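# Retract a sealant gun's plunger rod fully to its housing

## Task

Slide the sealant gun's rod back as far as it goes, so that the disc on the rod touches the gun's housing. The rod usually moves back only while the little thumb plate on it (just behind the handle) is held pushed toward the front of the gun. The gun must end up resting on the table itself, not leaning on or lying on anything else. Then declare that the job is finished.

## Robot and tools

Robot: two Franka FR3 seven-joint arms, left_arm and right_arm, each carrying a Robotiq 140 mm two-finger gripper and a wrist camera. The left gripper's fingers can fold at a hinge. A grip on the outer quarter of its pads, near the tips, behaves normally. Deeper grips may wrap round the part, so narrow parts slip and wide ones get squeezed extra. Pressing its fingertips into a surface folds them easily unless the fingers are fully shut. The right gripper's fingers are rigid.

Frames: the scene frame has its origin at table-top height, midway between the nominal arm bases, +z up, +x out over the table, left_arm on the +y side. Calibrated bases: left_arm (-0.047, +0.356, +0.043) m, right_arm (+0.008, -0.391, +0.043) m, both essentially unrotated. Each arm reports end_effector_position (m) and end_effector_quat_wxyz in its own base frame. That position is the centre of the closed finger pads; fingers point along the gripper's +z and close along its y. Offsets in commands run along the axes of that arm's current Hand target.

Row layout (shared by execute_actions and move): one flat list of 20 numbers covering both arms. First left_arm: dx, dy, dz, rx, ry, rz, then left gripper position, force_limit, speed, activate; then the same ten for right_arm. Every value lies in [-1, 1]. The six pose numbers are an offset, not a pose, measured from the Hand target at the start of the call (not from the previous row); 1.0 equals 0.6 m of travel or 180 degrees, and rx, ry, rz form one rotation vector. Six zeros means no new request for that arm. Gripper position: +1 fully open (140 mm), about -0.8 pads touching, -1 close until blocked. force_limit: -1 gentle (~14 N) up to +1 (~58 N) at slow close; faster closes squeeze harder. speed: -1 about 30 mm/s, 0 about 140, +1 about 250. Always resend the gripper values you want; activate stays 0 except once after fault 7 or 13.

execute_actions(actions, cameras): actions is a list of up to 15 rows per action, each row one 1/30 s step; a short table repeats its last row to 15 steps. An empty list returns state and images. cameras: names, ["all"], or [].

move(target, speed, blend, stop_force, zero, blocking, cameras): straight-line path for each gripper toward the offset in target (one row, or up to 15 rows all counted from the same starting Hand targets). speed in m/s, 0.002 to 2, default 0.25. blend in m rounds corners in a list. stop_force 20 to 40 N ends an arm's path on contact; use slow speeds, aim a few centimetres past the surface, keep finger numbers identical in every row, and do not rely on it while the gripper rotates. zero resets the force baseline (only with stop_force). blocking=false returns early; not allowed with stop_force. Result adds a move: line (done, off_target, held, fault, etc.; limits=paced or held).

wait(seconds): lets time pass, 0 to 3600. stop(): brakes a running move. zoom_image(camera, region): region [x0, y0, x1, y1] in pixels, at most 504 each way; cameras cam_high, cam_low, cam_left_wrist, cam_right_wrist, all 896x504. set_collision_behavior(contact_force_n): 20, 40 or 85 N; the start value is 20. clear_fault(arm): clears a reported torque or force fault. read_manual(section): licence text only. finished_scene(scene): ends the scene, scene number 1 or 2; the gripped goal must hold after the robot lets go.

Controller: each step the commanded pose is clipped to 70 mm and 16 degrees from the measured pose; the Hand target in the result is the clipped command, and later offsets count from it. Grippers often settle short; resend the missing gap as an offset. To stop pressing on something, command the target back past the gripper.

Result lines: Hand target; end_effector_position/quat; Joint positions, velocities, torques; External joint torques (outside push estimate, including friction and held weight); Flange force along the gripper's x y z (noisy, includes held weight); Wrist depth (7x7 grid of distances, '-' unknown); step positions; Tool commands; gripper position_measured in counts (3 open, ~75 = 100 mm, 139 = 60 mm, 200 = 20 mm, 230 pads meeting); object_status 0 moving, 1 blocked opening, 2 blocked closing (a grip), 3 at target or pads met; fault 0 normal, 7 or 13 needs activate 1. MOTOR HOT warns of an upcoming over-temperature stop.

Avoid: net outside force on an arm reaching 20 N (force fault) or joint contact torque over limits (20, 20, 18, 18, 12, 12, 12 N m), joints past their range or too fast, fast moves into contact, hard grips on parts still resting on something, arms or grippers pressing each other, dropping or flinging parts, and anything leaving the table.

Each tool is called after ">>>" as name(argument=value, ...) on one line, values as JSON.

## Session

>>> execute_actions(actions=[])

>>> zoom_image(camera="cam_high", region=[300, 130, 640, 330])

Scene clock: 0.00 s.
left_arm: end_effector_position=(+0.6563, -0.0060, +0.3060) position_measured=3 object_status=3 fault=0 end_effector_quat_wxyz=(+0.102, -0.514, +0.807, +0.273) | right_arm: end_effector_position=(+0.3436, +0.5507, +0.1588) position_measured=3 object_status=3 fault=0 end_effector_quat_wxyz=(+0.418, +0.294, +0.760, +0.401)
Joint positions: left_arm=[-0.229 0.573 -0.053 -1.11 0.552 1.403 0.175] | right_arm=[1.275 0.222 0.04 -2.382 -1.981 2.177 -0.963]
Joint velocities: within noise
Joint torques (N m): no reading
External joint torques (N m): no reading
Flange force (N): no reading
Wrist depth (mm): cam_left_wrist=[- 380 - 459 499 555 - / - 404 - 531 - 670 2309 / - - 541 - 753 2027 2571 / 477 119 - - 2168 130 1720 / - 110 770 2288 2267 128 96 / - 738 2445 2934 1781 1685 96 / - 1847 - - 1847 - -] | cam_right_wrist=[220 271 371 535 1732 1869 1792 / 236 295 427 599 1677 1625 1855 / 256 327 491 1756 1938 1882 1756 / 279 135 486 1710 - 138 116 / 90 116 690 1710 - - 100 / - 457 852 1666 1566 1615 96 / - 579 1635 1645 1576 - -]
Hand target: left_arm +0.6563, -0.0060, +0.3060; +0.102, -0.514, +0.807, +0.273 | right_arm +0.3436, +0.5507, +0.1588; +0.418, +0.294, +0.760, +0.401
Tool commands: left_gripper/position=+1.0 left_gripper/force_limit=+1.0 left_gripper/speed=+1.0 left_gripper/activate=+0.0 right_gripper/position=+1.0 right_gripper/force_limit=+1.0 right_gripper/speed=+1.0 right_gripper/activate=+0.0

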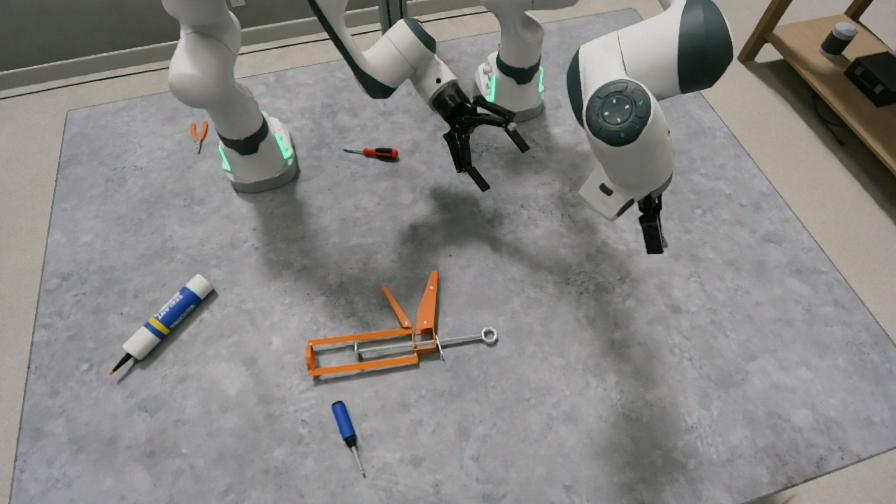

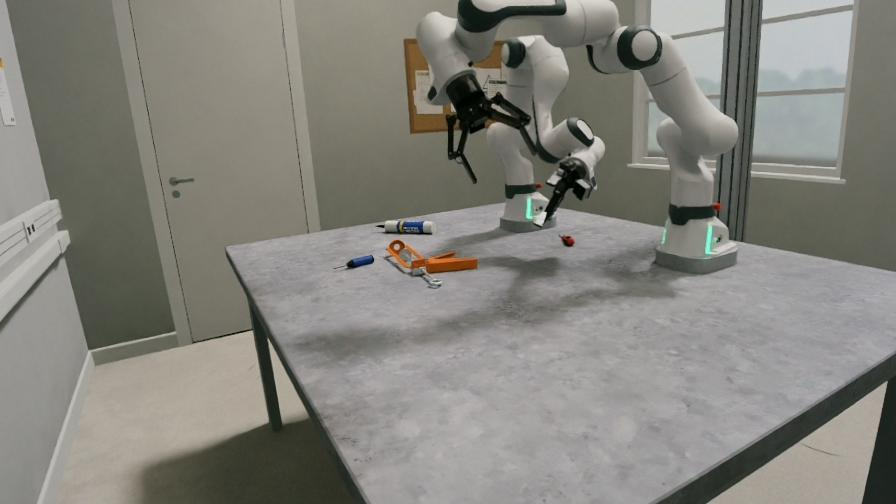

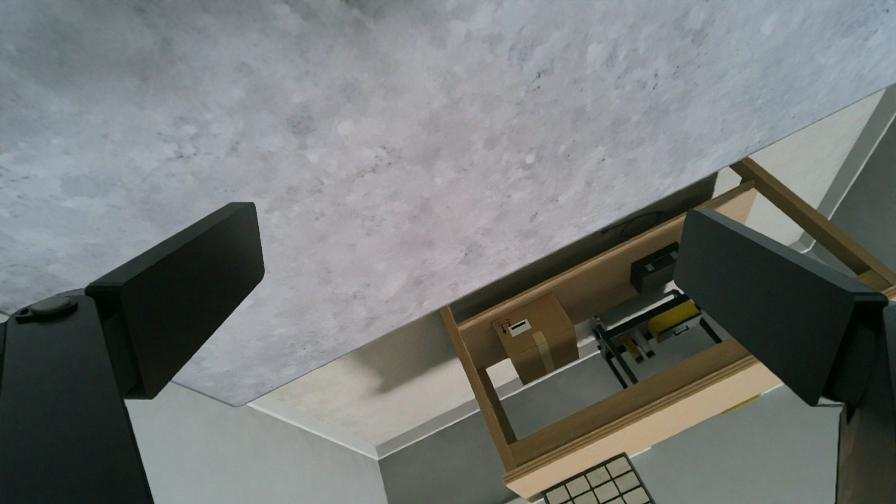

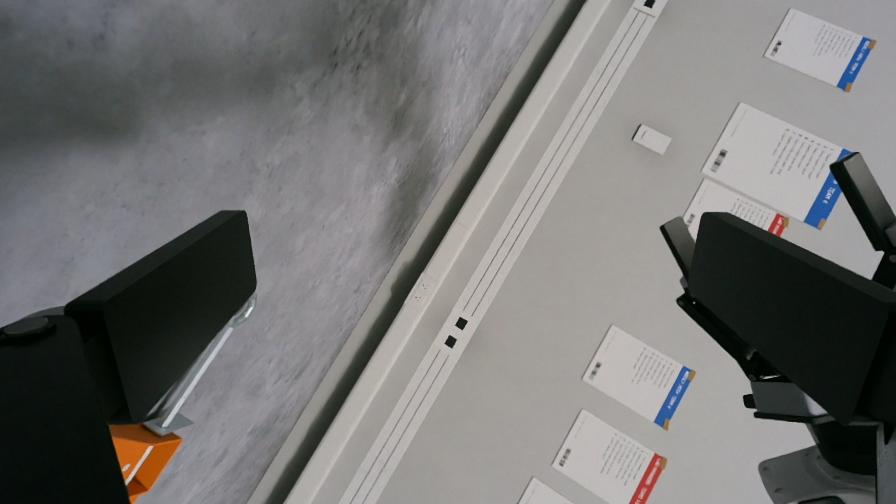

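Scaled by 1.482 from the camera's image (finer frame: 1280x720).

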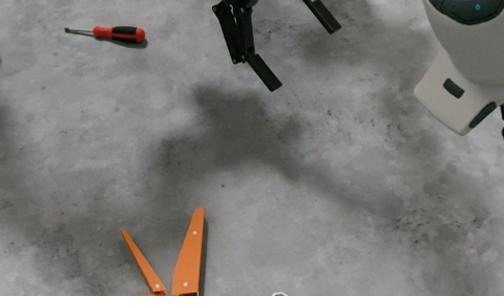

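>>> set_collision_behavior(contact_force_n=40)

>>> move(target=[0.284,-0.227,-0.105,0.1067,0.2562,-0.0588,0,0,1,0,-0.652,-0.05,0.166,-0.002,0.4328,-0.56,-1,-1,1,0], speed=0.35, cameras=["all"])

Set on each arm: contact force limit 40 N; load limits (N m) waist: 35, shoulder: 35, upper arm roll: 32, elbow: 30, forearm roll: 12, wrist pitch: 12, wrist roll: 12.

Scene clock: 38.83 s.
left_arm: end_effector_position=(+0.7063, -0.2156, +0.2359) position_measured=129 object_status=3 fault=0 end_effector_quat_wxyz=(-0.115, -0.624, +0.768, -0.092) | right_arm: end_effector_position=(+0.6137, +0.2662, +0.2574) position_measured=235 object_status=3 fault=0 end_effector_quat_wxyz=(+0.141, -0.618, +0.773, +0.020)
Joint positions: left_arm=[-0.012 0.659 -0.258 -1.121 -0.141 1.762 0.015] | right_arm=[0.413 0.899 -0.222 -0.586 -2.824 4.561 -2.634]
Joint velocities: left_arm=[within noise] | right_arm=[0 0 0 0.001 0 0 -0.005]
Joint torques (N m): left_arm=[0.03 -53.08 -4.53 25.2 -0.08 2.77 -0.29] | right_arm=[0.6 -48.59 -2.86 18.7 -0.74 2.19 -0.22]
External joint torques (N m): left_arm=[0.15 -1.25 -0.38 0.61 -0.19 0.31 -0.3] | right_arm=[0.7 2.17 -0.17 0.07 -0.23 0.36 -0.2]
Flange force (N): left_arm=[0.7 2.5 -0.7] | right_arm=[0.0 0.0 0.0]
Wrist depth (mm): cam_left_wrist=[- 396 400 402 - - 411 / 418 - - 420 405 - 412 / - 405 412 409 414 - - / - 410 113 414 145 95 428 / - 86 86 430 114 88 79 / - 78 426 425 - - 70 / - - 432 418 - - 70] | cam_right_wrist=[457 412 420 398 382 377 364 / 492 483 453 411 398 392 393 / 528 518 501 467 455 430 421 / - 589 534 112 499 488 462 / 1240 - - 88 93 511 480 / 1270 - 67 - - 73 - / - - - - - - -]
Hand target: left_arm +0.7072, -0.2162, +0.2367; -0.115, -0.625, +0.766, -0.093 | right_arm +0.6138, +0.2659, +0.2572; +0.054, -0.630, +0.774, +0.044
Off the commanded pose: left_arm 0.001 m, 0 deg | right_arm 0.000 m, 10 deg.
joint sent to its limit (right arm) — joint 5 (forearm roll), lower limit; joint 6 (wrist pitch), upper limit. The joint targets are off in orientation, not in position.
move: off_target (right_arm); limits=paced

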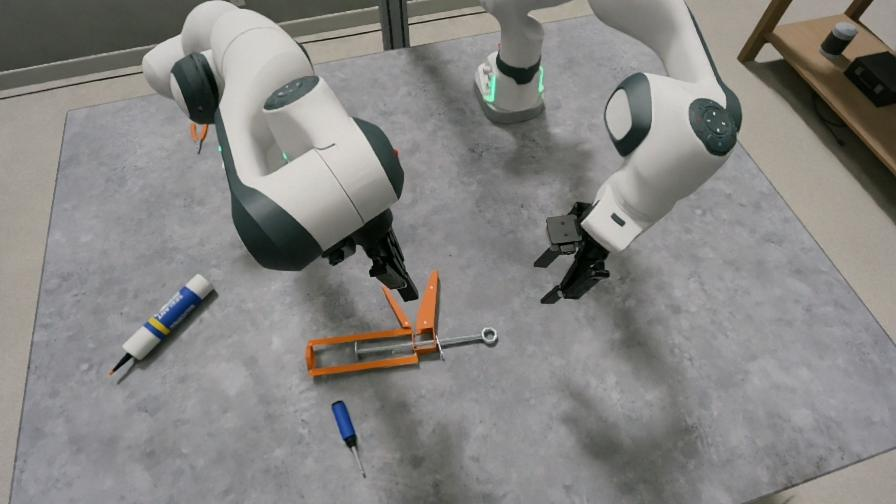

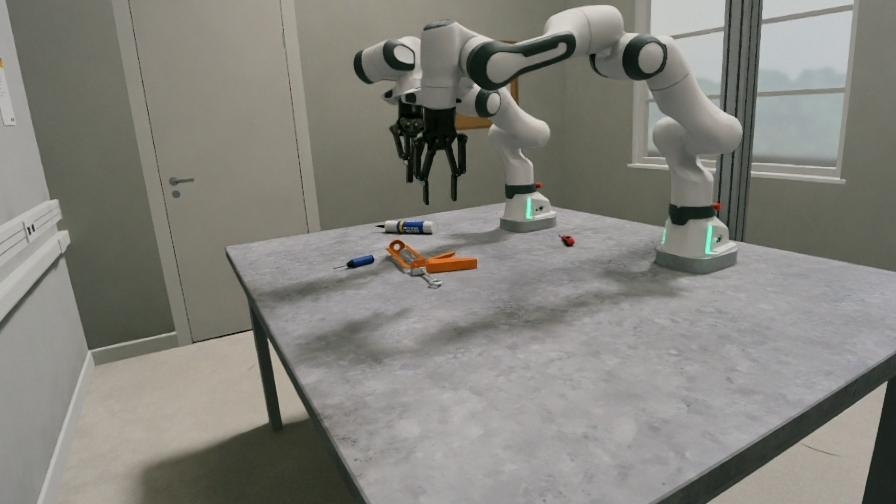

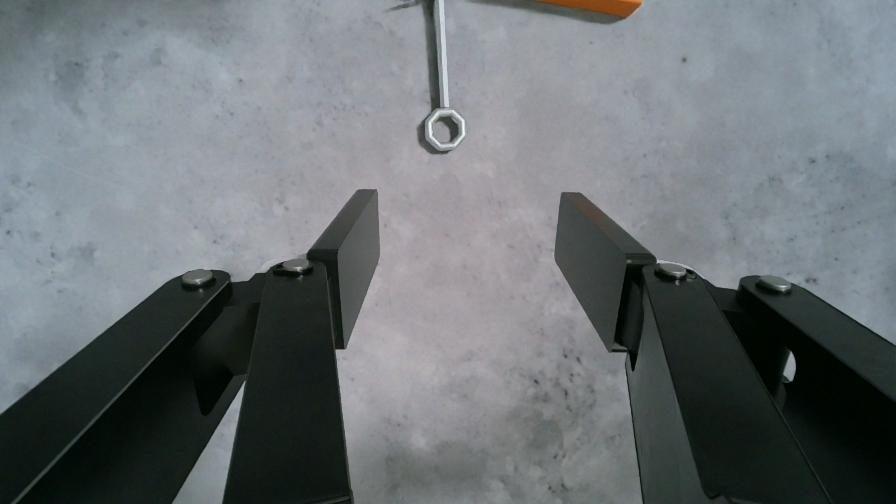

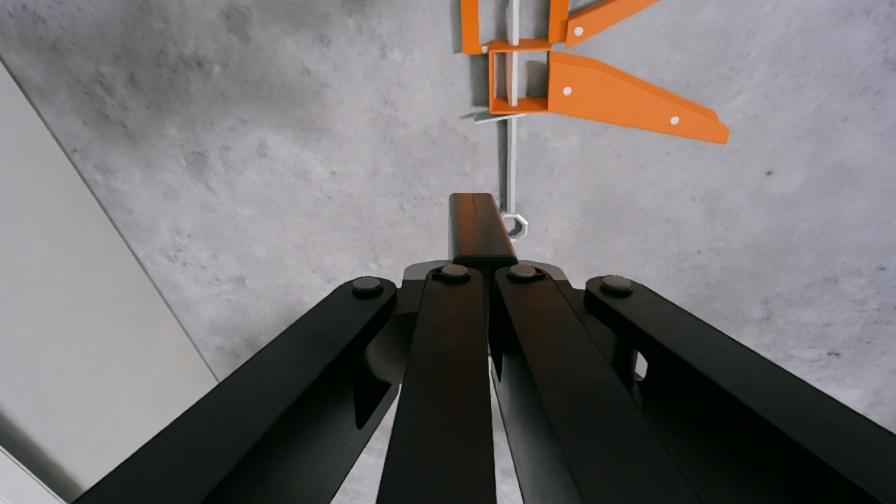

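>>> move(target=[[0.0143,-0.0147,0.4262,0.0047,0,-0.0154,0,0,-1,0,-0.37,0.537,0.048,0.002,-0.4328,0.56,-1,-1,1,0],[0.0143,-0.0147,0.4262,0.0047,0,-0.0154,-1,0,-1,0,-0.37,0.537,0.048,0.002,-0.4328,0.56,-1,-1,1,0]], speed=0.35, cameras=["all"])

Scene clock: 87.67 s.
left_arm: end_effector_position=(+0.6978, -0.2995, -0.0051) position_measured=178 object_status=0 fault=0 end_effector_quat_wxyz=(-0.114, -0.642, +0.752, -0.095) | right_arm: end_effector_position=(+0.3447, +0.5493, +0.2594) position_measured=235 object_status=3 fault=0 end_effector_quat_wxyz=(+0.418, +0.294, +0.761, +0.400)
Joint positions: left_arm=[-0.142 0.916 -0.233 -1.316 -0.143 2.249 -0.037] | right_arm=[1.043 -0.011 0.25 -2.404 -1.84 2.27 -1.207]
Joint torques (N m): left_arm=[-0.29 -55.6 -5.18 24.56 0.59 2.82 -0.31] | right_arm=[0.7 -26.26 0.35 21 -0.68 -1.18 0.24]
External joint torques (N m): left_arm=[-0.21 -0.66 -0.15 1.73 0.13 0.35 -0.32] | right_arm=[0.78 1.32 0.5 0.17 -0.37 -0.28 0.17]
Flange force (N): left_arm=[1.9 -8.5 0.4] | right_arm=[5.0 -1.5 3.0]
Wrist depth (mm): cam_left_wrist=[170 171 - 173 175 - 178 / 170 173 - 175 179 - 180 / 174 175 177 164 180 180 183 / - - 108 165 127 - 185 / - 76 87 183 78 78 74 / - 63 - - - 71 67 / - - - - - - 67] | cam_right_wrist=[325 393 544 915 1882 2012 1768 / 346 425 620 1882 1710 1804 1756 / 369 456 715 1768 351 274 226 / 392 449 659 112 351 247 197 / 432 - - 88 94 - 182 / 435 - 67 - - 74 177 / - - - - - - -]
Hand target: left_arm +0.6991, -0.2994, -0.0053; -0.112, -0.645, +0.750, -0.096 | right_arm +0.3436, +0.5503, +0.2594; +0.418, +0.294, +0.760, +0.401
Off the commanded pose: left_arm 0.001 m, 0 deg | right_arm 0.001 m, 0 deg.
move: done; limits=paced

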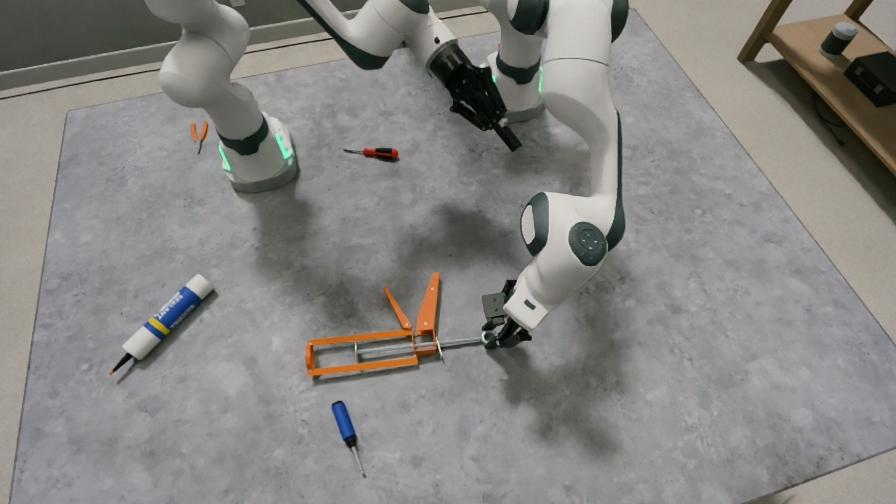

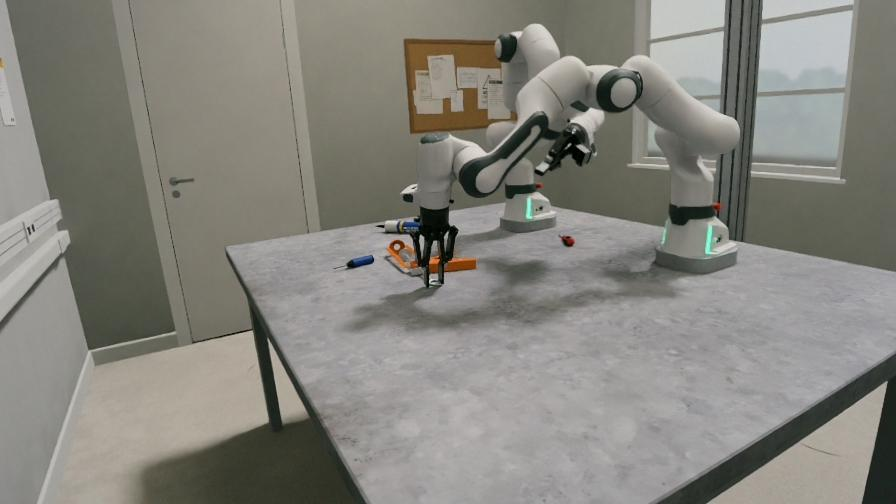

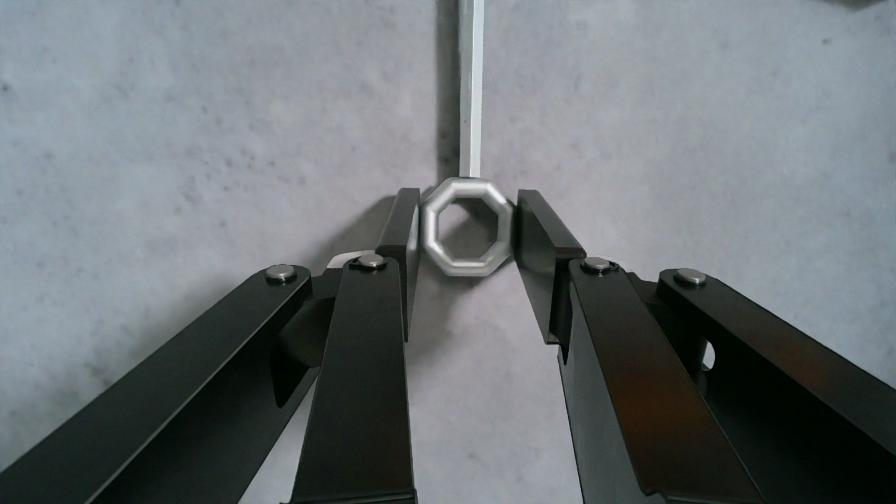

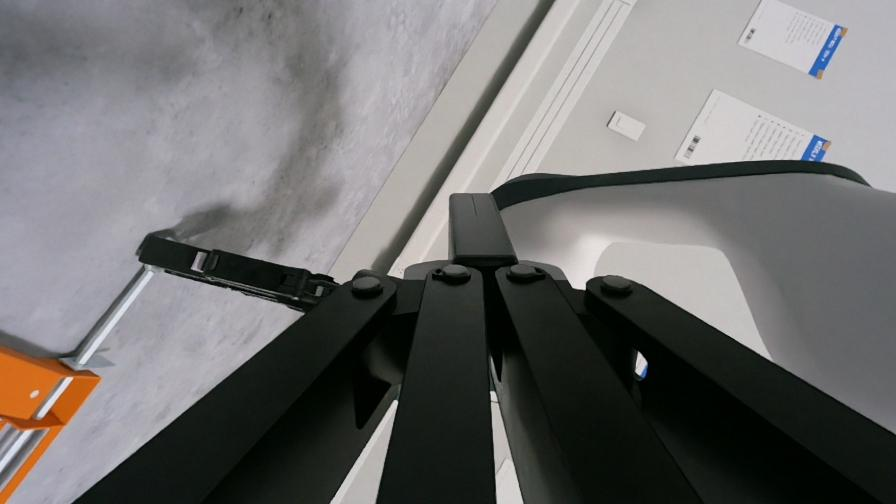

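>>> move(target=[[0,0,0,0,0,0,-1,0,-1,0,-0.486,-0.248,-0.043,0.3765,0.0306,0.312,-1,-1,1,0],[0,0,0,0,0,0,-1,0,-1,0,-0.46,-0.389,0.367,0.3765,0.0306,0.312,-1,-1,1,0]], speed=0.3, cameras=["all"])

Scene clock: 106.77 s.
left_arm: end_effector_position=(+0.6978, -0.2995, -0.0051) position_measured=178 object_status=2 fault=0 end_effector_quat_wxyz=(-0.114, -0.642, +0.752, -0.095) | right_arm: end_effector_position=(+0.6417, +0.2960, +0.0967) position_measured=235 object_status=3 fault=0 end_effector_quat_wxyz=(-0.067, +0.757, +0.646, +0.079)
Joint positions: left_arm=[-0.142 0.916 -0.233 -1.316 -0.143 2.249 -0.037] | right_arm=[0.854 0.602 -0.576 -1.669 0.627 2.207 -2.98]
Joint velocities: left_arm=[within noise] | right_arm=[-0.001 -0.001 0 -0.001 0 -0.001 -0.005]
Joint torques (N m): left_arm=[-0.28 -55.62 -5.08 24.51 0.59 2.82 -0.35] | right_arm=[-0.24 -44.49 -8.68 23.25 0.55 2.41 -0.17]
External joint torques (N m): left_arm=[-0.22 -0.4 -0.04 1.56 0.14 0.33 -0.36] | right_arm=[-0.03 0.89 1.19 0.51 -0.33 -0.17 -0.17]
Flange force (N): left_arm=[1.8 -8.4 0.8] | right_arm=[2.5 5.3 2.0]
Wrist depth (mm): cam_left_wrist=[- 172 175 173 - - 180 / - 173 - 175 178 178 181 / 174 175 176 177 181 181 183 / - 177 119 166 128 183 - / 178 76 87 181 78 78 79 / - 63 - 184 - 71 67 / - - - 188 - - 67] | cam_right_wrist=[270 272 275 279 281 281 283 / 276 278 281 282 286 287 289 / 282 255 284 287 291 294 295 / 286 290 260 118 295 301 303 / 294 296 - 88 93 306 310 / 298 - 67 - - 74 317 / - - - - - - -]
Hand target: left_arm +0.6991, -0.2994, -0.0053; -0.112, -0.645, +0.750, -0.096 | right_arm +0.6414, +0.2965, +0.0980; -0.067, +0.754, +0.648, +0.079
Off the commanded pose: left_arm 0.001 m, 0 deg | right_arm 0.001 m, 0 deg.
joint sent to its limit (right arm) — joint 7 (wrist roll), lower limit. The joint targets still meet the commanded pose.
move: done; limits=paced

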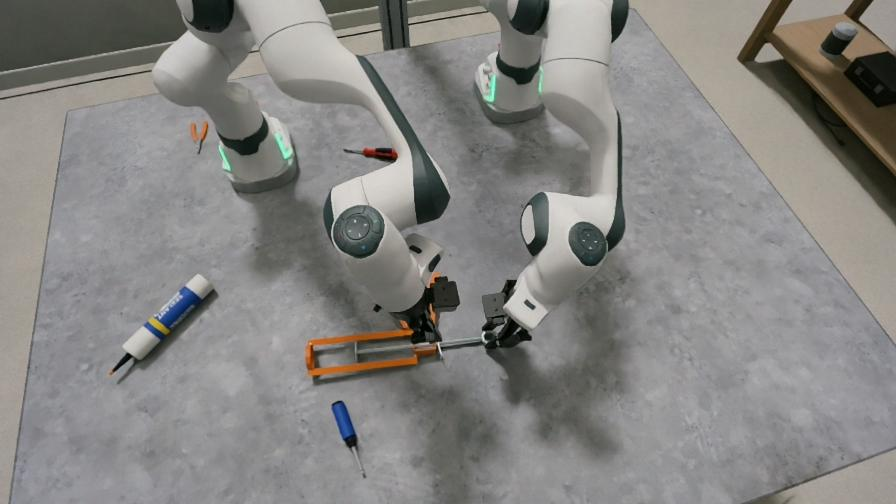

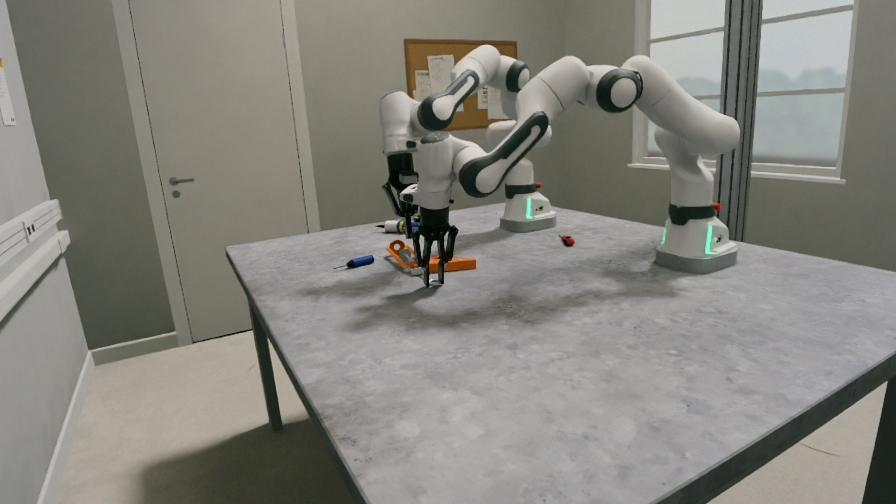

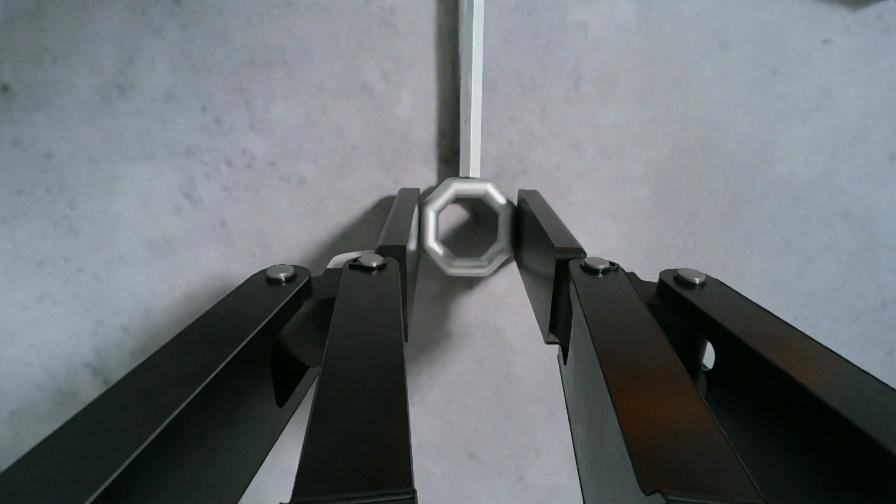

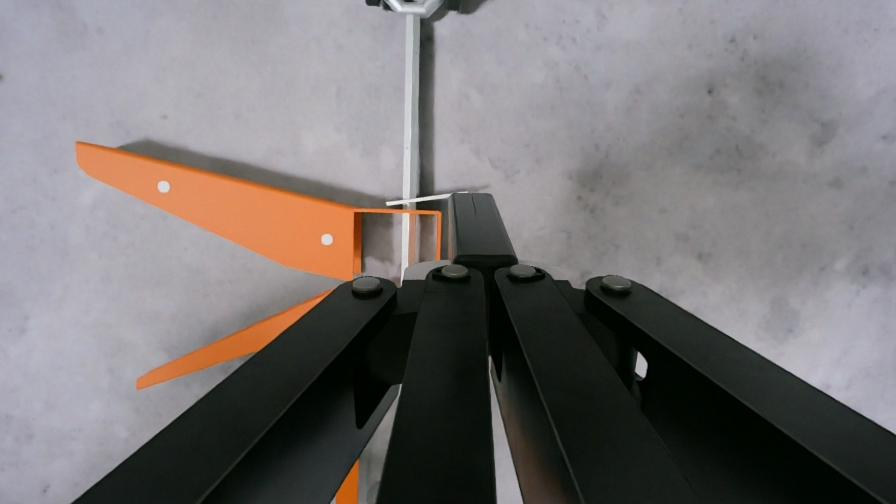

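>>> move(target=[[0,0,0,0,0,0,0.02,0,-1,0,0,0,0,0,0,0,-1,-1,1,0],[-0.009,0,-0.0037,0,0.0722,0,0.02,0,-1,0,0,-0.0183,0,0,0,0,-1,-1,1,0],[-0.009,0,-0.0037,0,0.0722,0,-0.98,0,-1,0,0,-0.0183,0,0,0,0,-1,-1,1,0]], speed=0.15, cameras=["cam_left_wrist","cam_right_wrist"])

>>> move(target=[[0,0,0,0,0,0,-0.98,0,-1,0,0.0433,0,0,0,0,0,-1,-1,1,0],[0,0,0,0,0,0,-0.98,0,-1,0,0.0433,0,0.12,0,0,0,-1,-1,1,0]], speed=0.12, cameras=["cam_high","cam_left_wrist","cam_right_wrist"])

Scene clock: 135.17 s.
left_arm: end_effector_position=(+0.7000, -0.2936, -0.0033) position_measured=178 object_status=0 fault=0 end_effector_quat_wxyz=(-0.197, -0.631, +0.731, -0.168) | right_arm: end_effector_position=(+0.6295, +0.2988, +0.0968) position_measured=235 object_status=3 fault=0 end_effector_quat_wxyz=(-0.069, +0.755, +0.648, +0.078)
Joint positions: left_arm=[0.069 0.968 -0.416 -1.339 -0.241 2.262 0.127] | right_arm=[0.875 0.574 -0.579 -1.712 0.622 2.221 -2.982]
Joint torques (N m): left_arm=[0 -53.88 -10.14 22 0.57 2.28 0.15] | right_arm=[0.61 -43.53 -9.14 22.31 0.51 3 -0.03]
External joint torques (N m): left_arm=[0.18 0.42 -0.26 0.39 0.27 0.21 0.14] | right_arm=[0.63 0.77 0.25 -0.35 -0.35 0.44 -0.04]
Flange force (N): left_arm=[-0.6 -3.0 1.1] | right_arm=[0.0 -1.6 1.5]
Wrist depth (mm): cam_left_wrist=[189 192 - 195 197 - 200 / 183 185 186 188 194 - 199 / - 181 185 170 - 190 191 / 176 179 - 168 127 - 188 / - 76 87 176 78 78 183 / - 63 - 174 - 71 67 / - - - 170 - - 67] | cam_right_wrist=[271 273 278 277 279 280 283 / 277 279 280 283 282 287 288 / 283 255 284 287 291 293 294 / 288 291 261 118 296 299 302 / 294 295 - 88 94 306 306 / 299 - 67 - - 73 - / - - - - - - -]
Hand target: left_arm +0.7000, -0.2936, -0.0047; -0.197, -0.630, +0.732, -0.169 | right_arm +0.6305, +0.2981, +0.0980; -0.067, +0.754, +0.648, +0.079
Off the commanded pose: left_arm 0.001 m, 0 deg | right_arm 0.002 m, 0 deg.
move: done

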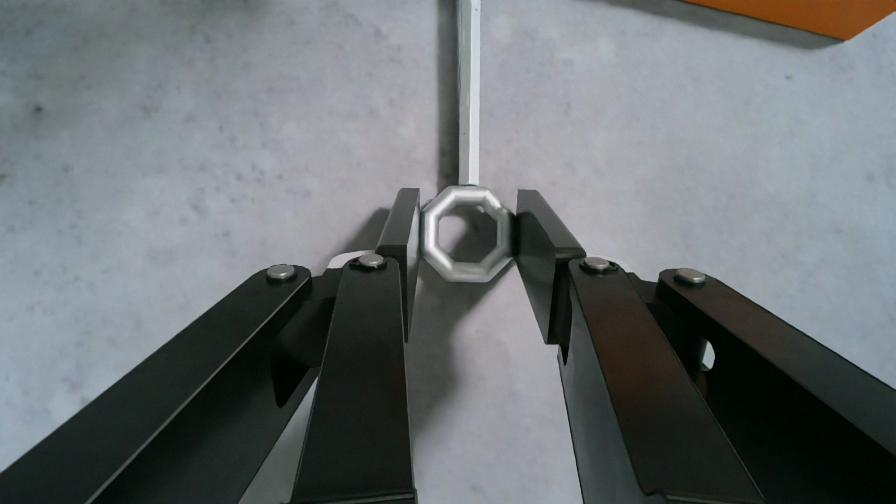

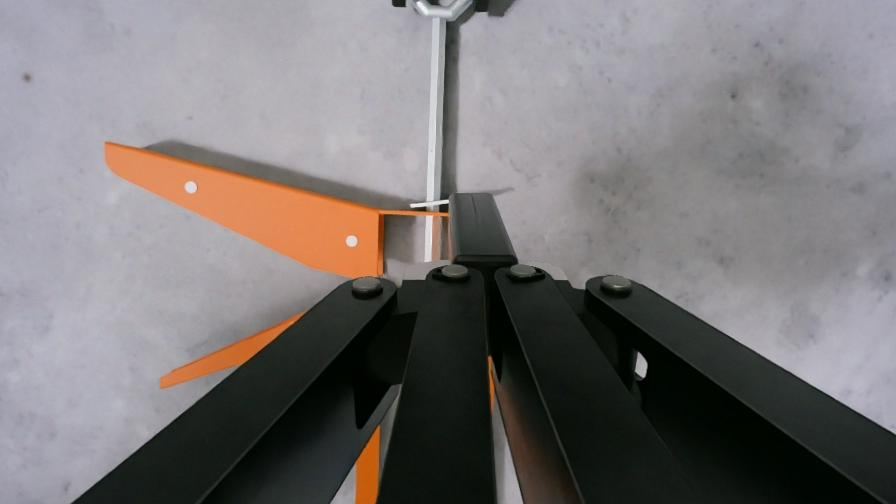

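Scene clock: 137.53 s.
left_arm: end_effector_position=(+0.7000, -0.2936, -0.0033) position_measured=178 object_status=2 fault=0 end_effector_quat_wxyz=(-0.197, -0.631, +0.731, -0.168) | right_arm: end_effector_position=(+0.6352, +0.3369, +0.0323) position_measured=235 object_status=3 fault=0 end_effector_quat_wxyz=(-0.067, +0.755, +0.647, +0.077)
Joint positions: left_arm=[0.069 0.968 -0.416 -1.339 -0.241 2.262 0.127] | right_arm=[0.864 0.73 -0.518 -1.627 0.693 2.289 -2.971]
Joint velocities: left_arm=[within noise] | right_arm=[-0.001 0 0 -0.001 0.001 0.004 -0.005]
Joint torques (N m): left_arm=[0.03 -53.85 -10.15 22.03 0.56 2.3 0.09] | right_arm=[-0.19 -46.91 -9.6 22.31 1.29 3.07 -0.25]
External joint torques (N m): left_arm=[-0.35 0.59 -0.58 0.27 0.25 0.2 0.08] | right_arm=[-0.21 1.37 0.73 0.55 0.52 0.51 -0.25]
Flange force (N): left_arm=[0.0 -3.4 1.7] | right_arm=[1.8 5.1 4.9]
Wrist depth (mm): cam_left_wrist=[188 189 193 196 198 197 198 / 185 189 187 189 193 194 200 / - - 183 185 188 - - / 177 177 102 167 128 183 187 / - 76 87 176 78 78 183 / - 63 - 169 - 71 67 / - - - 169 - - 67] | cam_right_wrist=[211 213 213 202 217 219 220 / 215 215 218 218 220 223 224 / 219 221 222 222 225 227 228 / 195 223 227 118 230 233 234 / 228 198 - 88 94 236 239 / 233 - 67 - - 73 243 / - - - - - - -]
Hand target: left_arm +0.7000, -0.2936, -0.0047; -0.197, -0.630, +0.732, -0.169 | right_arm +0.6367, +0.3380, +0.0329; -0.067, +0.754, +0.648, +0.079
Off the commanded pose: left_arm 0.001 m, 0 deg | right_arm 0.002 m, 0 deg.
move: done

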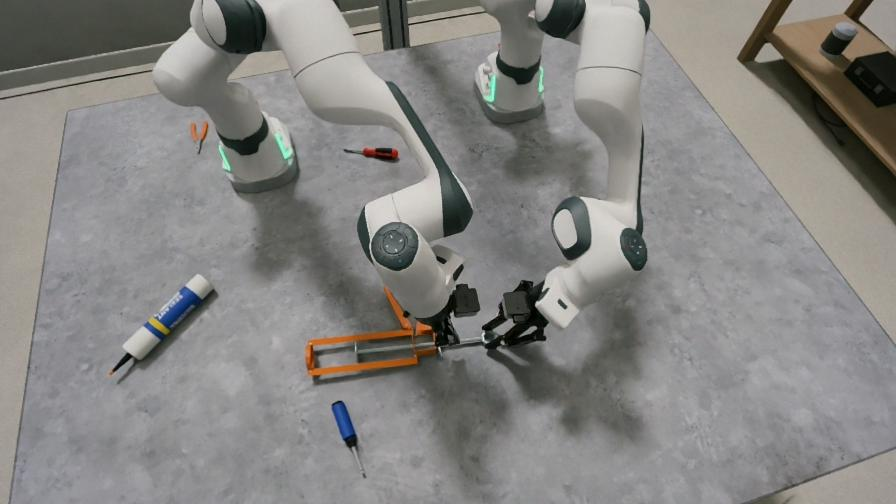

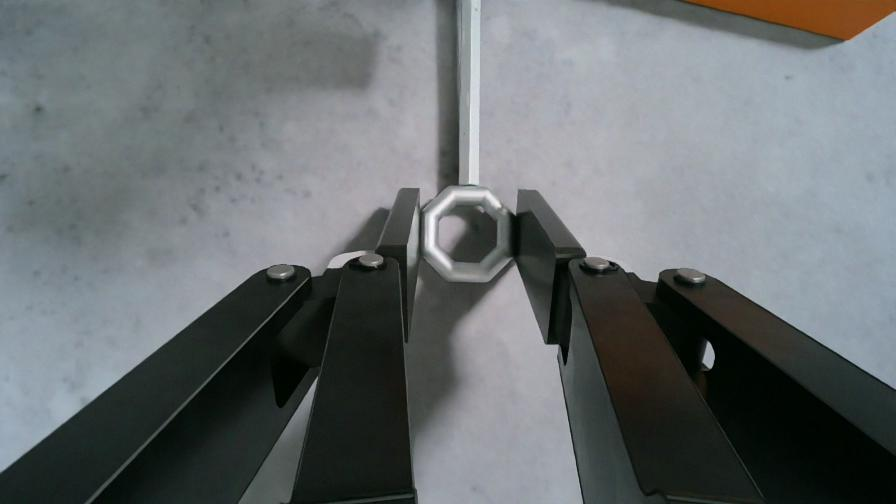

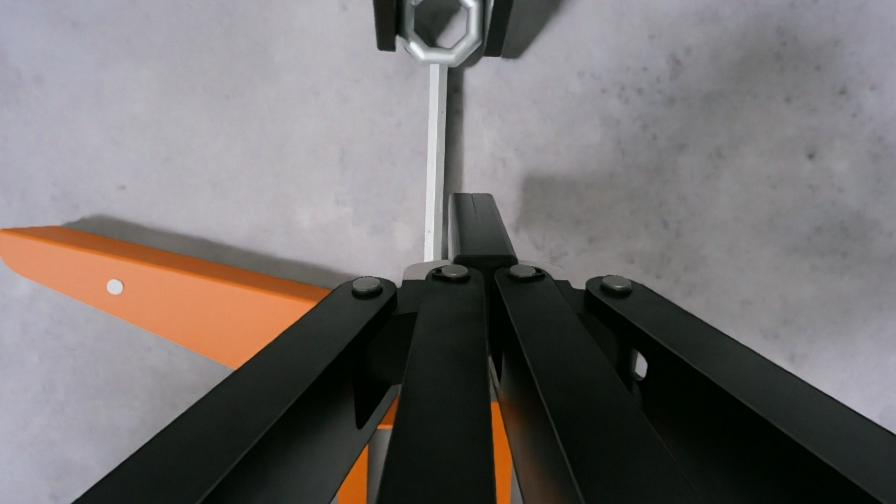

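>>> move(target=[0,0,0,0,0,0,-0.98,0,-1,0,0,0,0.0525,0,0,0,-1,-1,1,0], speed=0.06, stop_force=20)

>>> move(target=[0,0,0,0,0,0,-0.98,0,-1,0,-0.057,0,-0.0121,0,0,0,-1,-1,1,0], speed=0.04, stop_force=20, cameras=["cam_high","cam_left_wrist","cam_right_wrist"])

>>> zoom_image(camera="cam_high", region=[300, 250, 560, 400])

Scene clock: 145.83 s.
left_arm: end_effector_position=(+0.7000, -0.2936, -0.0033) position_measured=178 object_status=2 fault=0 end_effector_quat_wxyz=(-0.197, -0.631, +0.731, -0.168) | right_arm: end_effector_position=(+0.6365, +0.3436, +0.0019) position_measured=235 object_status=3 fault=0 end_effector_quat_wxyz=(-0.067, +0.755, +0.648, +0.077)
Joint positions: left_arm=[0.069 0.968 -0.416 -1.339 -0.241 2.262 0.127] | right_arm=[0.844 0.788 -0.483 -1.603 0.716 2.329 -2.982]
Joint torques (N m): left_arm=[-0.05 -53.84 -10.11 21.97 0.55 2.29 0.18] | right_arm=[-0.23 -48.14 -9.22 21.93 1.2 3 -0.18]
External joint torques (N m): left_arm=[-0.05 0.42 -0.34 0.38 0.25 0.23 0.16] | right_arm=[-0.03 1.48 1.22 0.56 0.48 0.43 -0.18]
Flange force (N): left_arm=[-0.4 -3.1 1.3] | right_arm=[2.1 5.0 5.5]
Wrist depth (mm): cam_left_wrist=[190 191 193 175 196 - 198 / 183 187 188 190 - 196 202 / 181 - 183 172 191 191 196 / - 175 100 168 127 190 187 / - 76 87 176 78 78 183 / - 63 - 174 - 71 67 / - - - - - - 67] | cam_right_wrist=[182 183 184 184 188 188 191 / 186 187 188 189 191 193 194 / 190 191 192 192 196 197 197 / 193 195 195 118 198 202 203 / 167 169 - 88 94 205 207 / 202 - 67 - - 73 211 / - - - - - - -]
Hand target: left_arm +0.7000, -0.2936, -0.0047; -0.197, -0.630, +0.732, -0.169 | right_arm +0.6377, +0.3444, +0.0021; -0.067, +0.754, +0.648, +0.079
Off the commanded pose: left_arm 0.001 m, 0 deg | right_arm 0.001 m, 0 deg.
joint sent to its limit (right arm) — joint 7 (wrist roll), lower limit. The joint targets still meet the commanded pose.
move: done

Scene clock: 147.77 s.
left_arm: end_effector_position=(+0.6984, -0.2975, -0.0032) position_measured=178 object_status=2 fault=0 end_effector_quat_wxyz=(-0.199, -0.629, +0.732, -0.168) | right_arm: end_effector_position=(+0.6283, +0.3173, +0.0021) position_measured=235 object_status=3 fault=0 end_effector_quat_wxyz=(-0.072, +0.753, +0.649, +0.078)
Joint positions: left_arm=[0.066 0.968 -0.418 -1.34 -0.241 2.262 0.127] | right_arm=[0.712 0.702 -0.342 -1.699 0.607 2.398 -2.983]
Joint torques (N m): left_arm=[2.13 -54.81 -8.54 22.31 0.96 2.24 0.11] | right_arm=[-2.95 -47.17 -8.69 20.38 -0.36 3.46 -0.11]
External joint torques (N m): left_arm=[2.28 -0.45 1.41 0.7 0.66 0.17 0.09] | right_arm=[-2.93 1.71 -1.93 -1.26 -0.98 0.92 -0.12]
Flange force (N): left_arm=[-2.5 -0.9 -1.9] | right_arm=[-4.3 1.4 2.3]
Wrist depth (mm): cam_left_wrist=[187 - 193 197 198 - 201 / - - - 190 192 195 195 / - 182 183 173 188 191 192 / 176 176 179 167 127 - 187 / - 76 87 176 78 78 182 / - 63 - 173 - 71 67 / - - - 170 - - 67] | cam_right_wrist=[183 184 185 186 188 188 191 / 187 187 189 190 192 193 194 / 191 192 192 193 195 197 198 / 164 165 196 117 199 201 202 / 198 167 - 88 94 204 207 / 201 - 67 - - 74 210 / - - - - - - -]
Hand target: left_arm +0.7000, -0.2936, -0.0047; -0.197, -0.630, +0.732, -0.169 | right_arm +0.6324, +0.3098, +0.0021; -0.067, +0.754, +0.648, +0.079
Off the commanded pose: left_arm 0.004 m, 0 deg | right_arm 0.008 m, 1 deg.
joint sent to its limit (right arm) — joint 7 (wrist roll), lower limit. The joint targets still meet the commanded pose.
move: off_target (right_arm)

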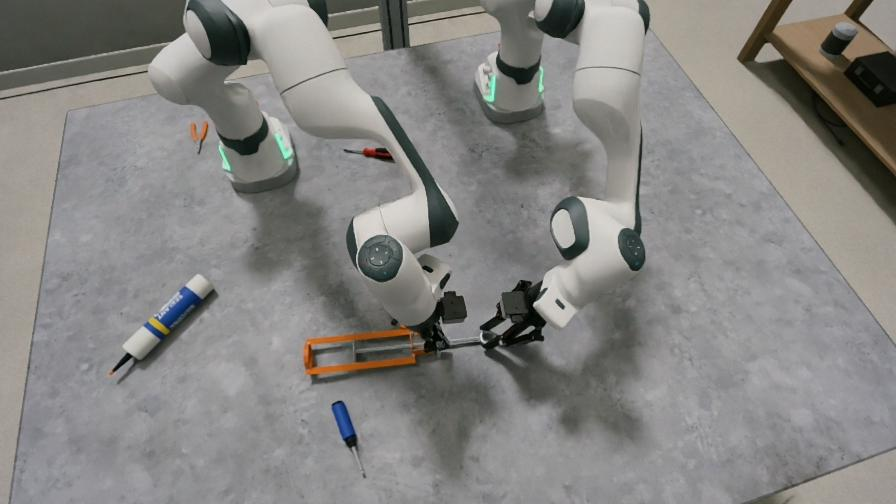

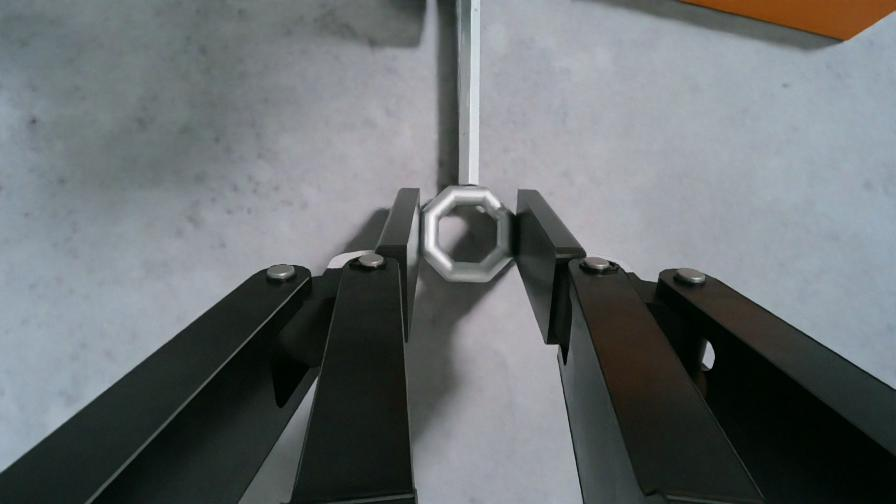

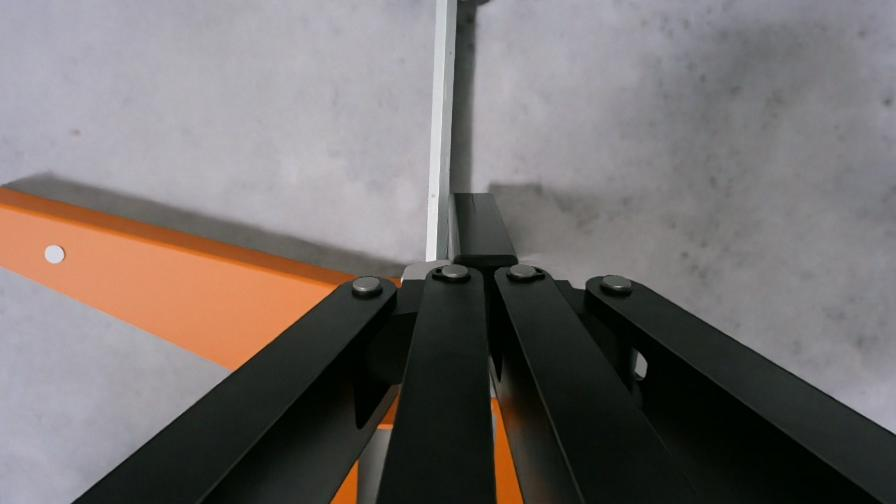

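Scaled by 1.938 from the camera's image (finer frame: 1280x720).

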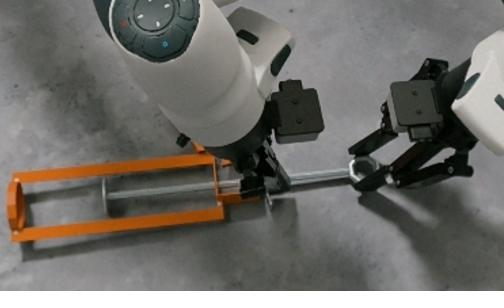

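>>> move(target=[-0.0577,0,-0.0333,0,0,0,-0.98,0,-1,0,0,0,0,0,0,0,-1,-1,1,0], speed=0.05, cameras=["cam_high","cam_left_wrist","cam_right_wrist"])

>>> zoom_image(camera="cam_high", region=[300, 250, 560, 400])

Scene clock: 153.47 s.
left_arm: end_effector_position=(+0.7043, -0.2615, -0.0049) position_measured=178 object_status=2 fault=0 end_effector_quat_wxyz=(-0.200, -0.630, +0.731, -0.170) | right_arm: end_effector_position=(+0.6294, +0.3172, +0.0024) position_measured=235 object_status=3 fault=0 end_effector_quat_wxyz=(-0.071, +0.753, +0.649, +0.080)
Joint positions: left_arm=[0.121 0.967 -0.42 -1.344 -0.24 2.24 0.169] | right_arm=[0.711 0.702 -0.341 -1.699 0.607 2.402 -2.983]
Joint torques (N m): left_arm=[3.04 -56.16 -7.66 23.02 1.37 1.68 0.26] | right_arm=[-2.39 -47.02 -8.72 20.47 -0.3 2.93 -0.1]
External joint torques (N m): left_arm=[3.3 -2.16 2.39 1.63 1.12 -0.29 0.24] | right_arm=[-2.44 2.01 -2.01 -1.25 -0.92 0.37 -0.11]
Flange force (N): left_arm=[-3.0 -1.9 -5.6] | right_arm=[-3.1 2.5 2.0]
Wrist depth (mm): cam_left_wrist=[191 189 192 193 - 200 - / - 189 186 189 - - 199 / 181 180 - 172 187 188 - / 175 175 178 166 110 182 186 / - 76 87 175 78 78 75 / - 63 - 172 - 71 67 / - - - 168 - - 67] | cam_right_wrist=[183 184 185 186 188 189 191 / 187 187 189 190 192 192 195 / 190 192 193 193 195 198 199 / 164 166 196 118 199 202 203 / 198 166 - 88 94 205 208 / 201 - 67 - - 74 212 / - - - - - - -]
Hand target: left_arm +0.7060, -0.2541, -0.0047; -0.197, -0.630, +0.732, -0.169 | right_arm +0.6324, +0.3098, +0.0021; -0.067, +0.754, +0.648, +0.079
Off the commanded pose: left_arm 0.008 m, 0 deg | right_arm 0.008 m, 0 deg.
joint sent to its limit (right arm) — joint 7 (wrist roll), lower limit. The joint targets still meet the commanded pose.
move: off_target (left_arm)

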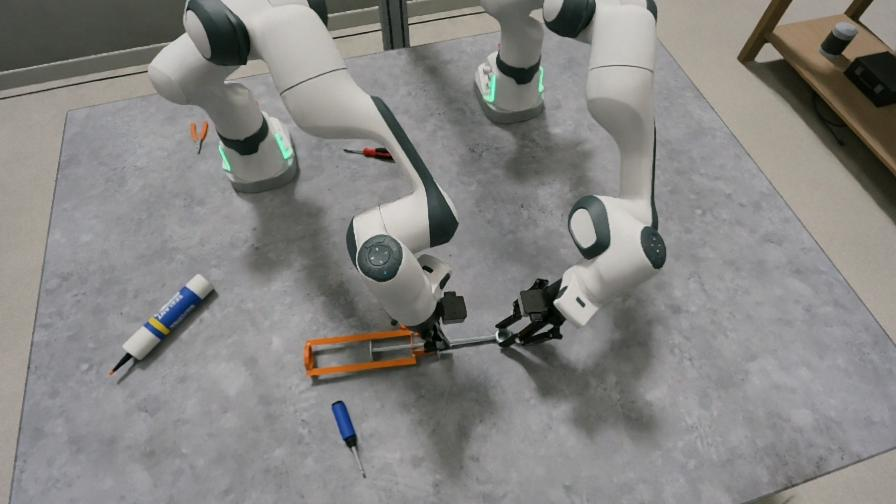

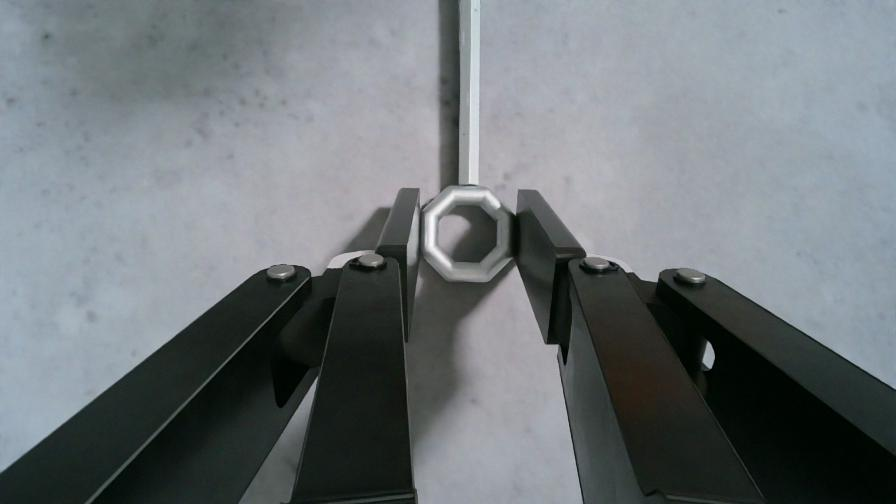

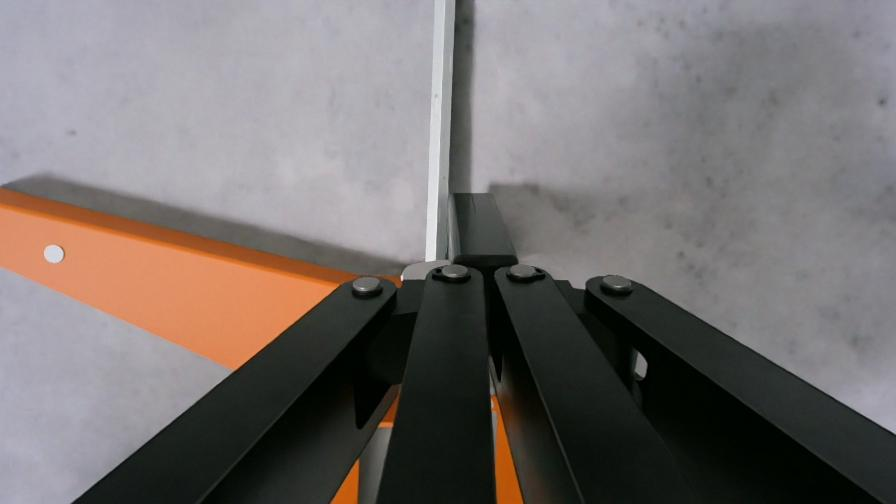

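Scaled by 1.938 from the camera's image (finer frame: 1280x720).

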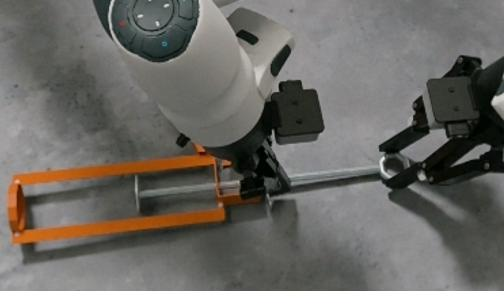

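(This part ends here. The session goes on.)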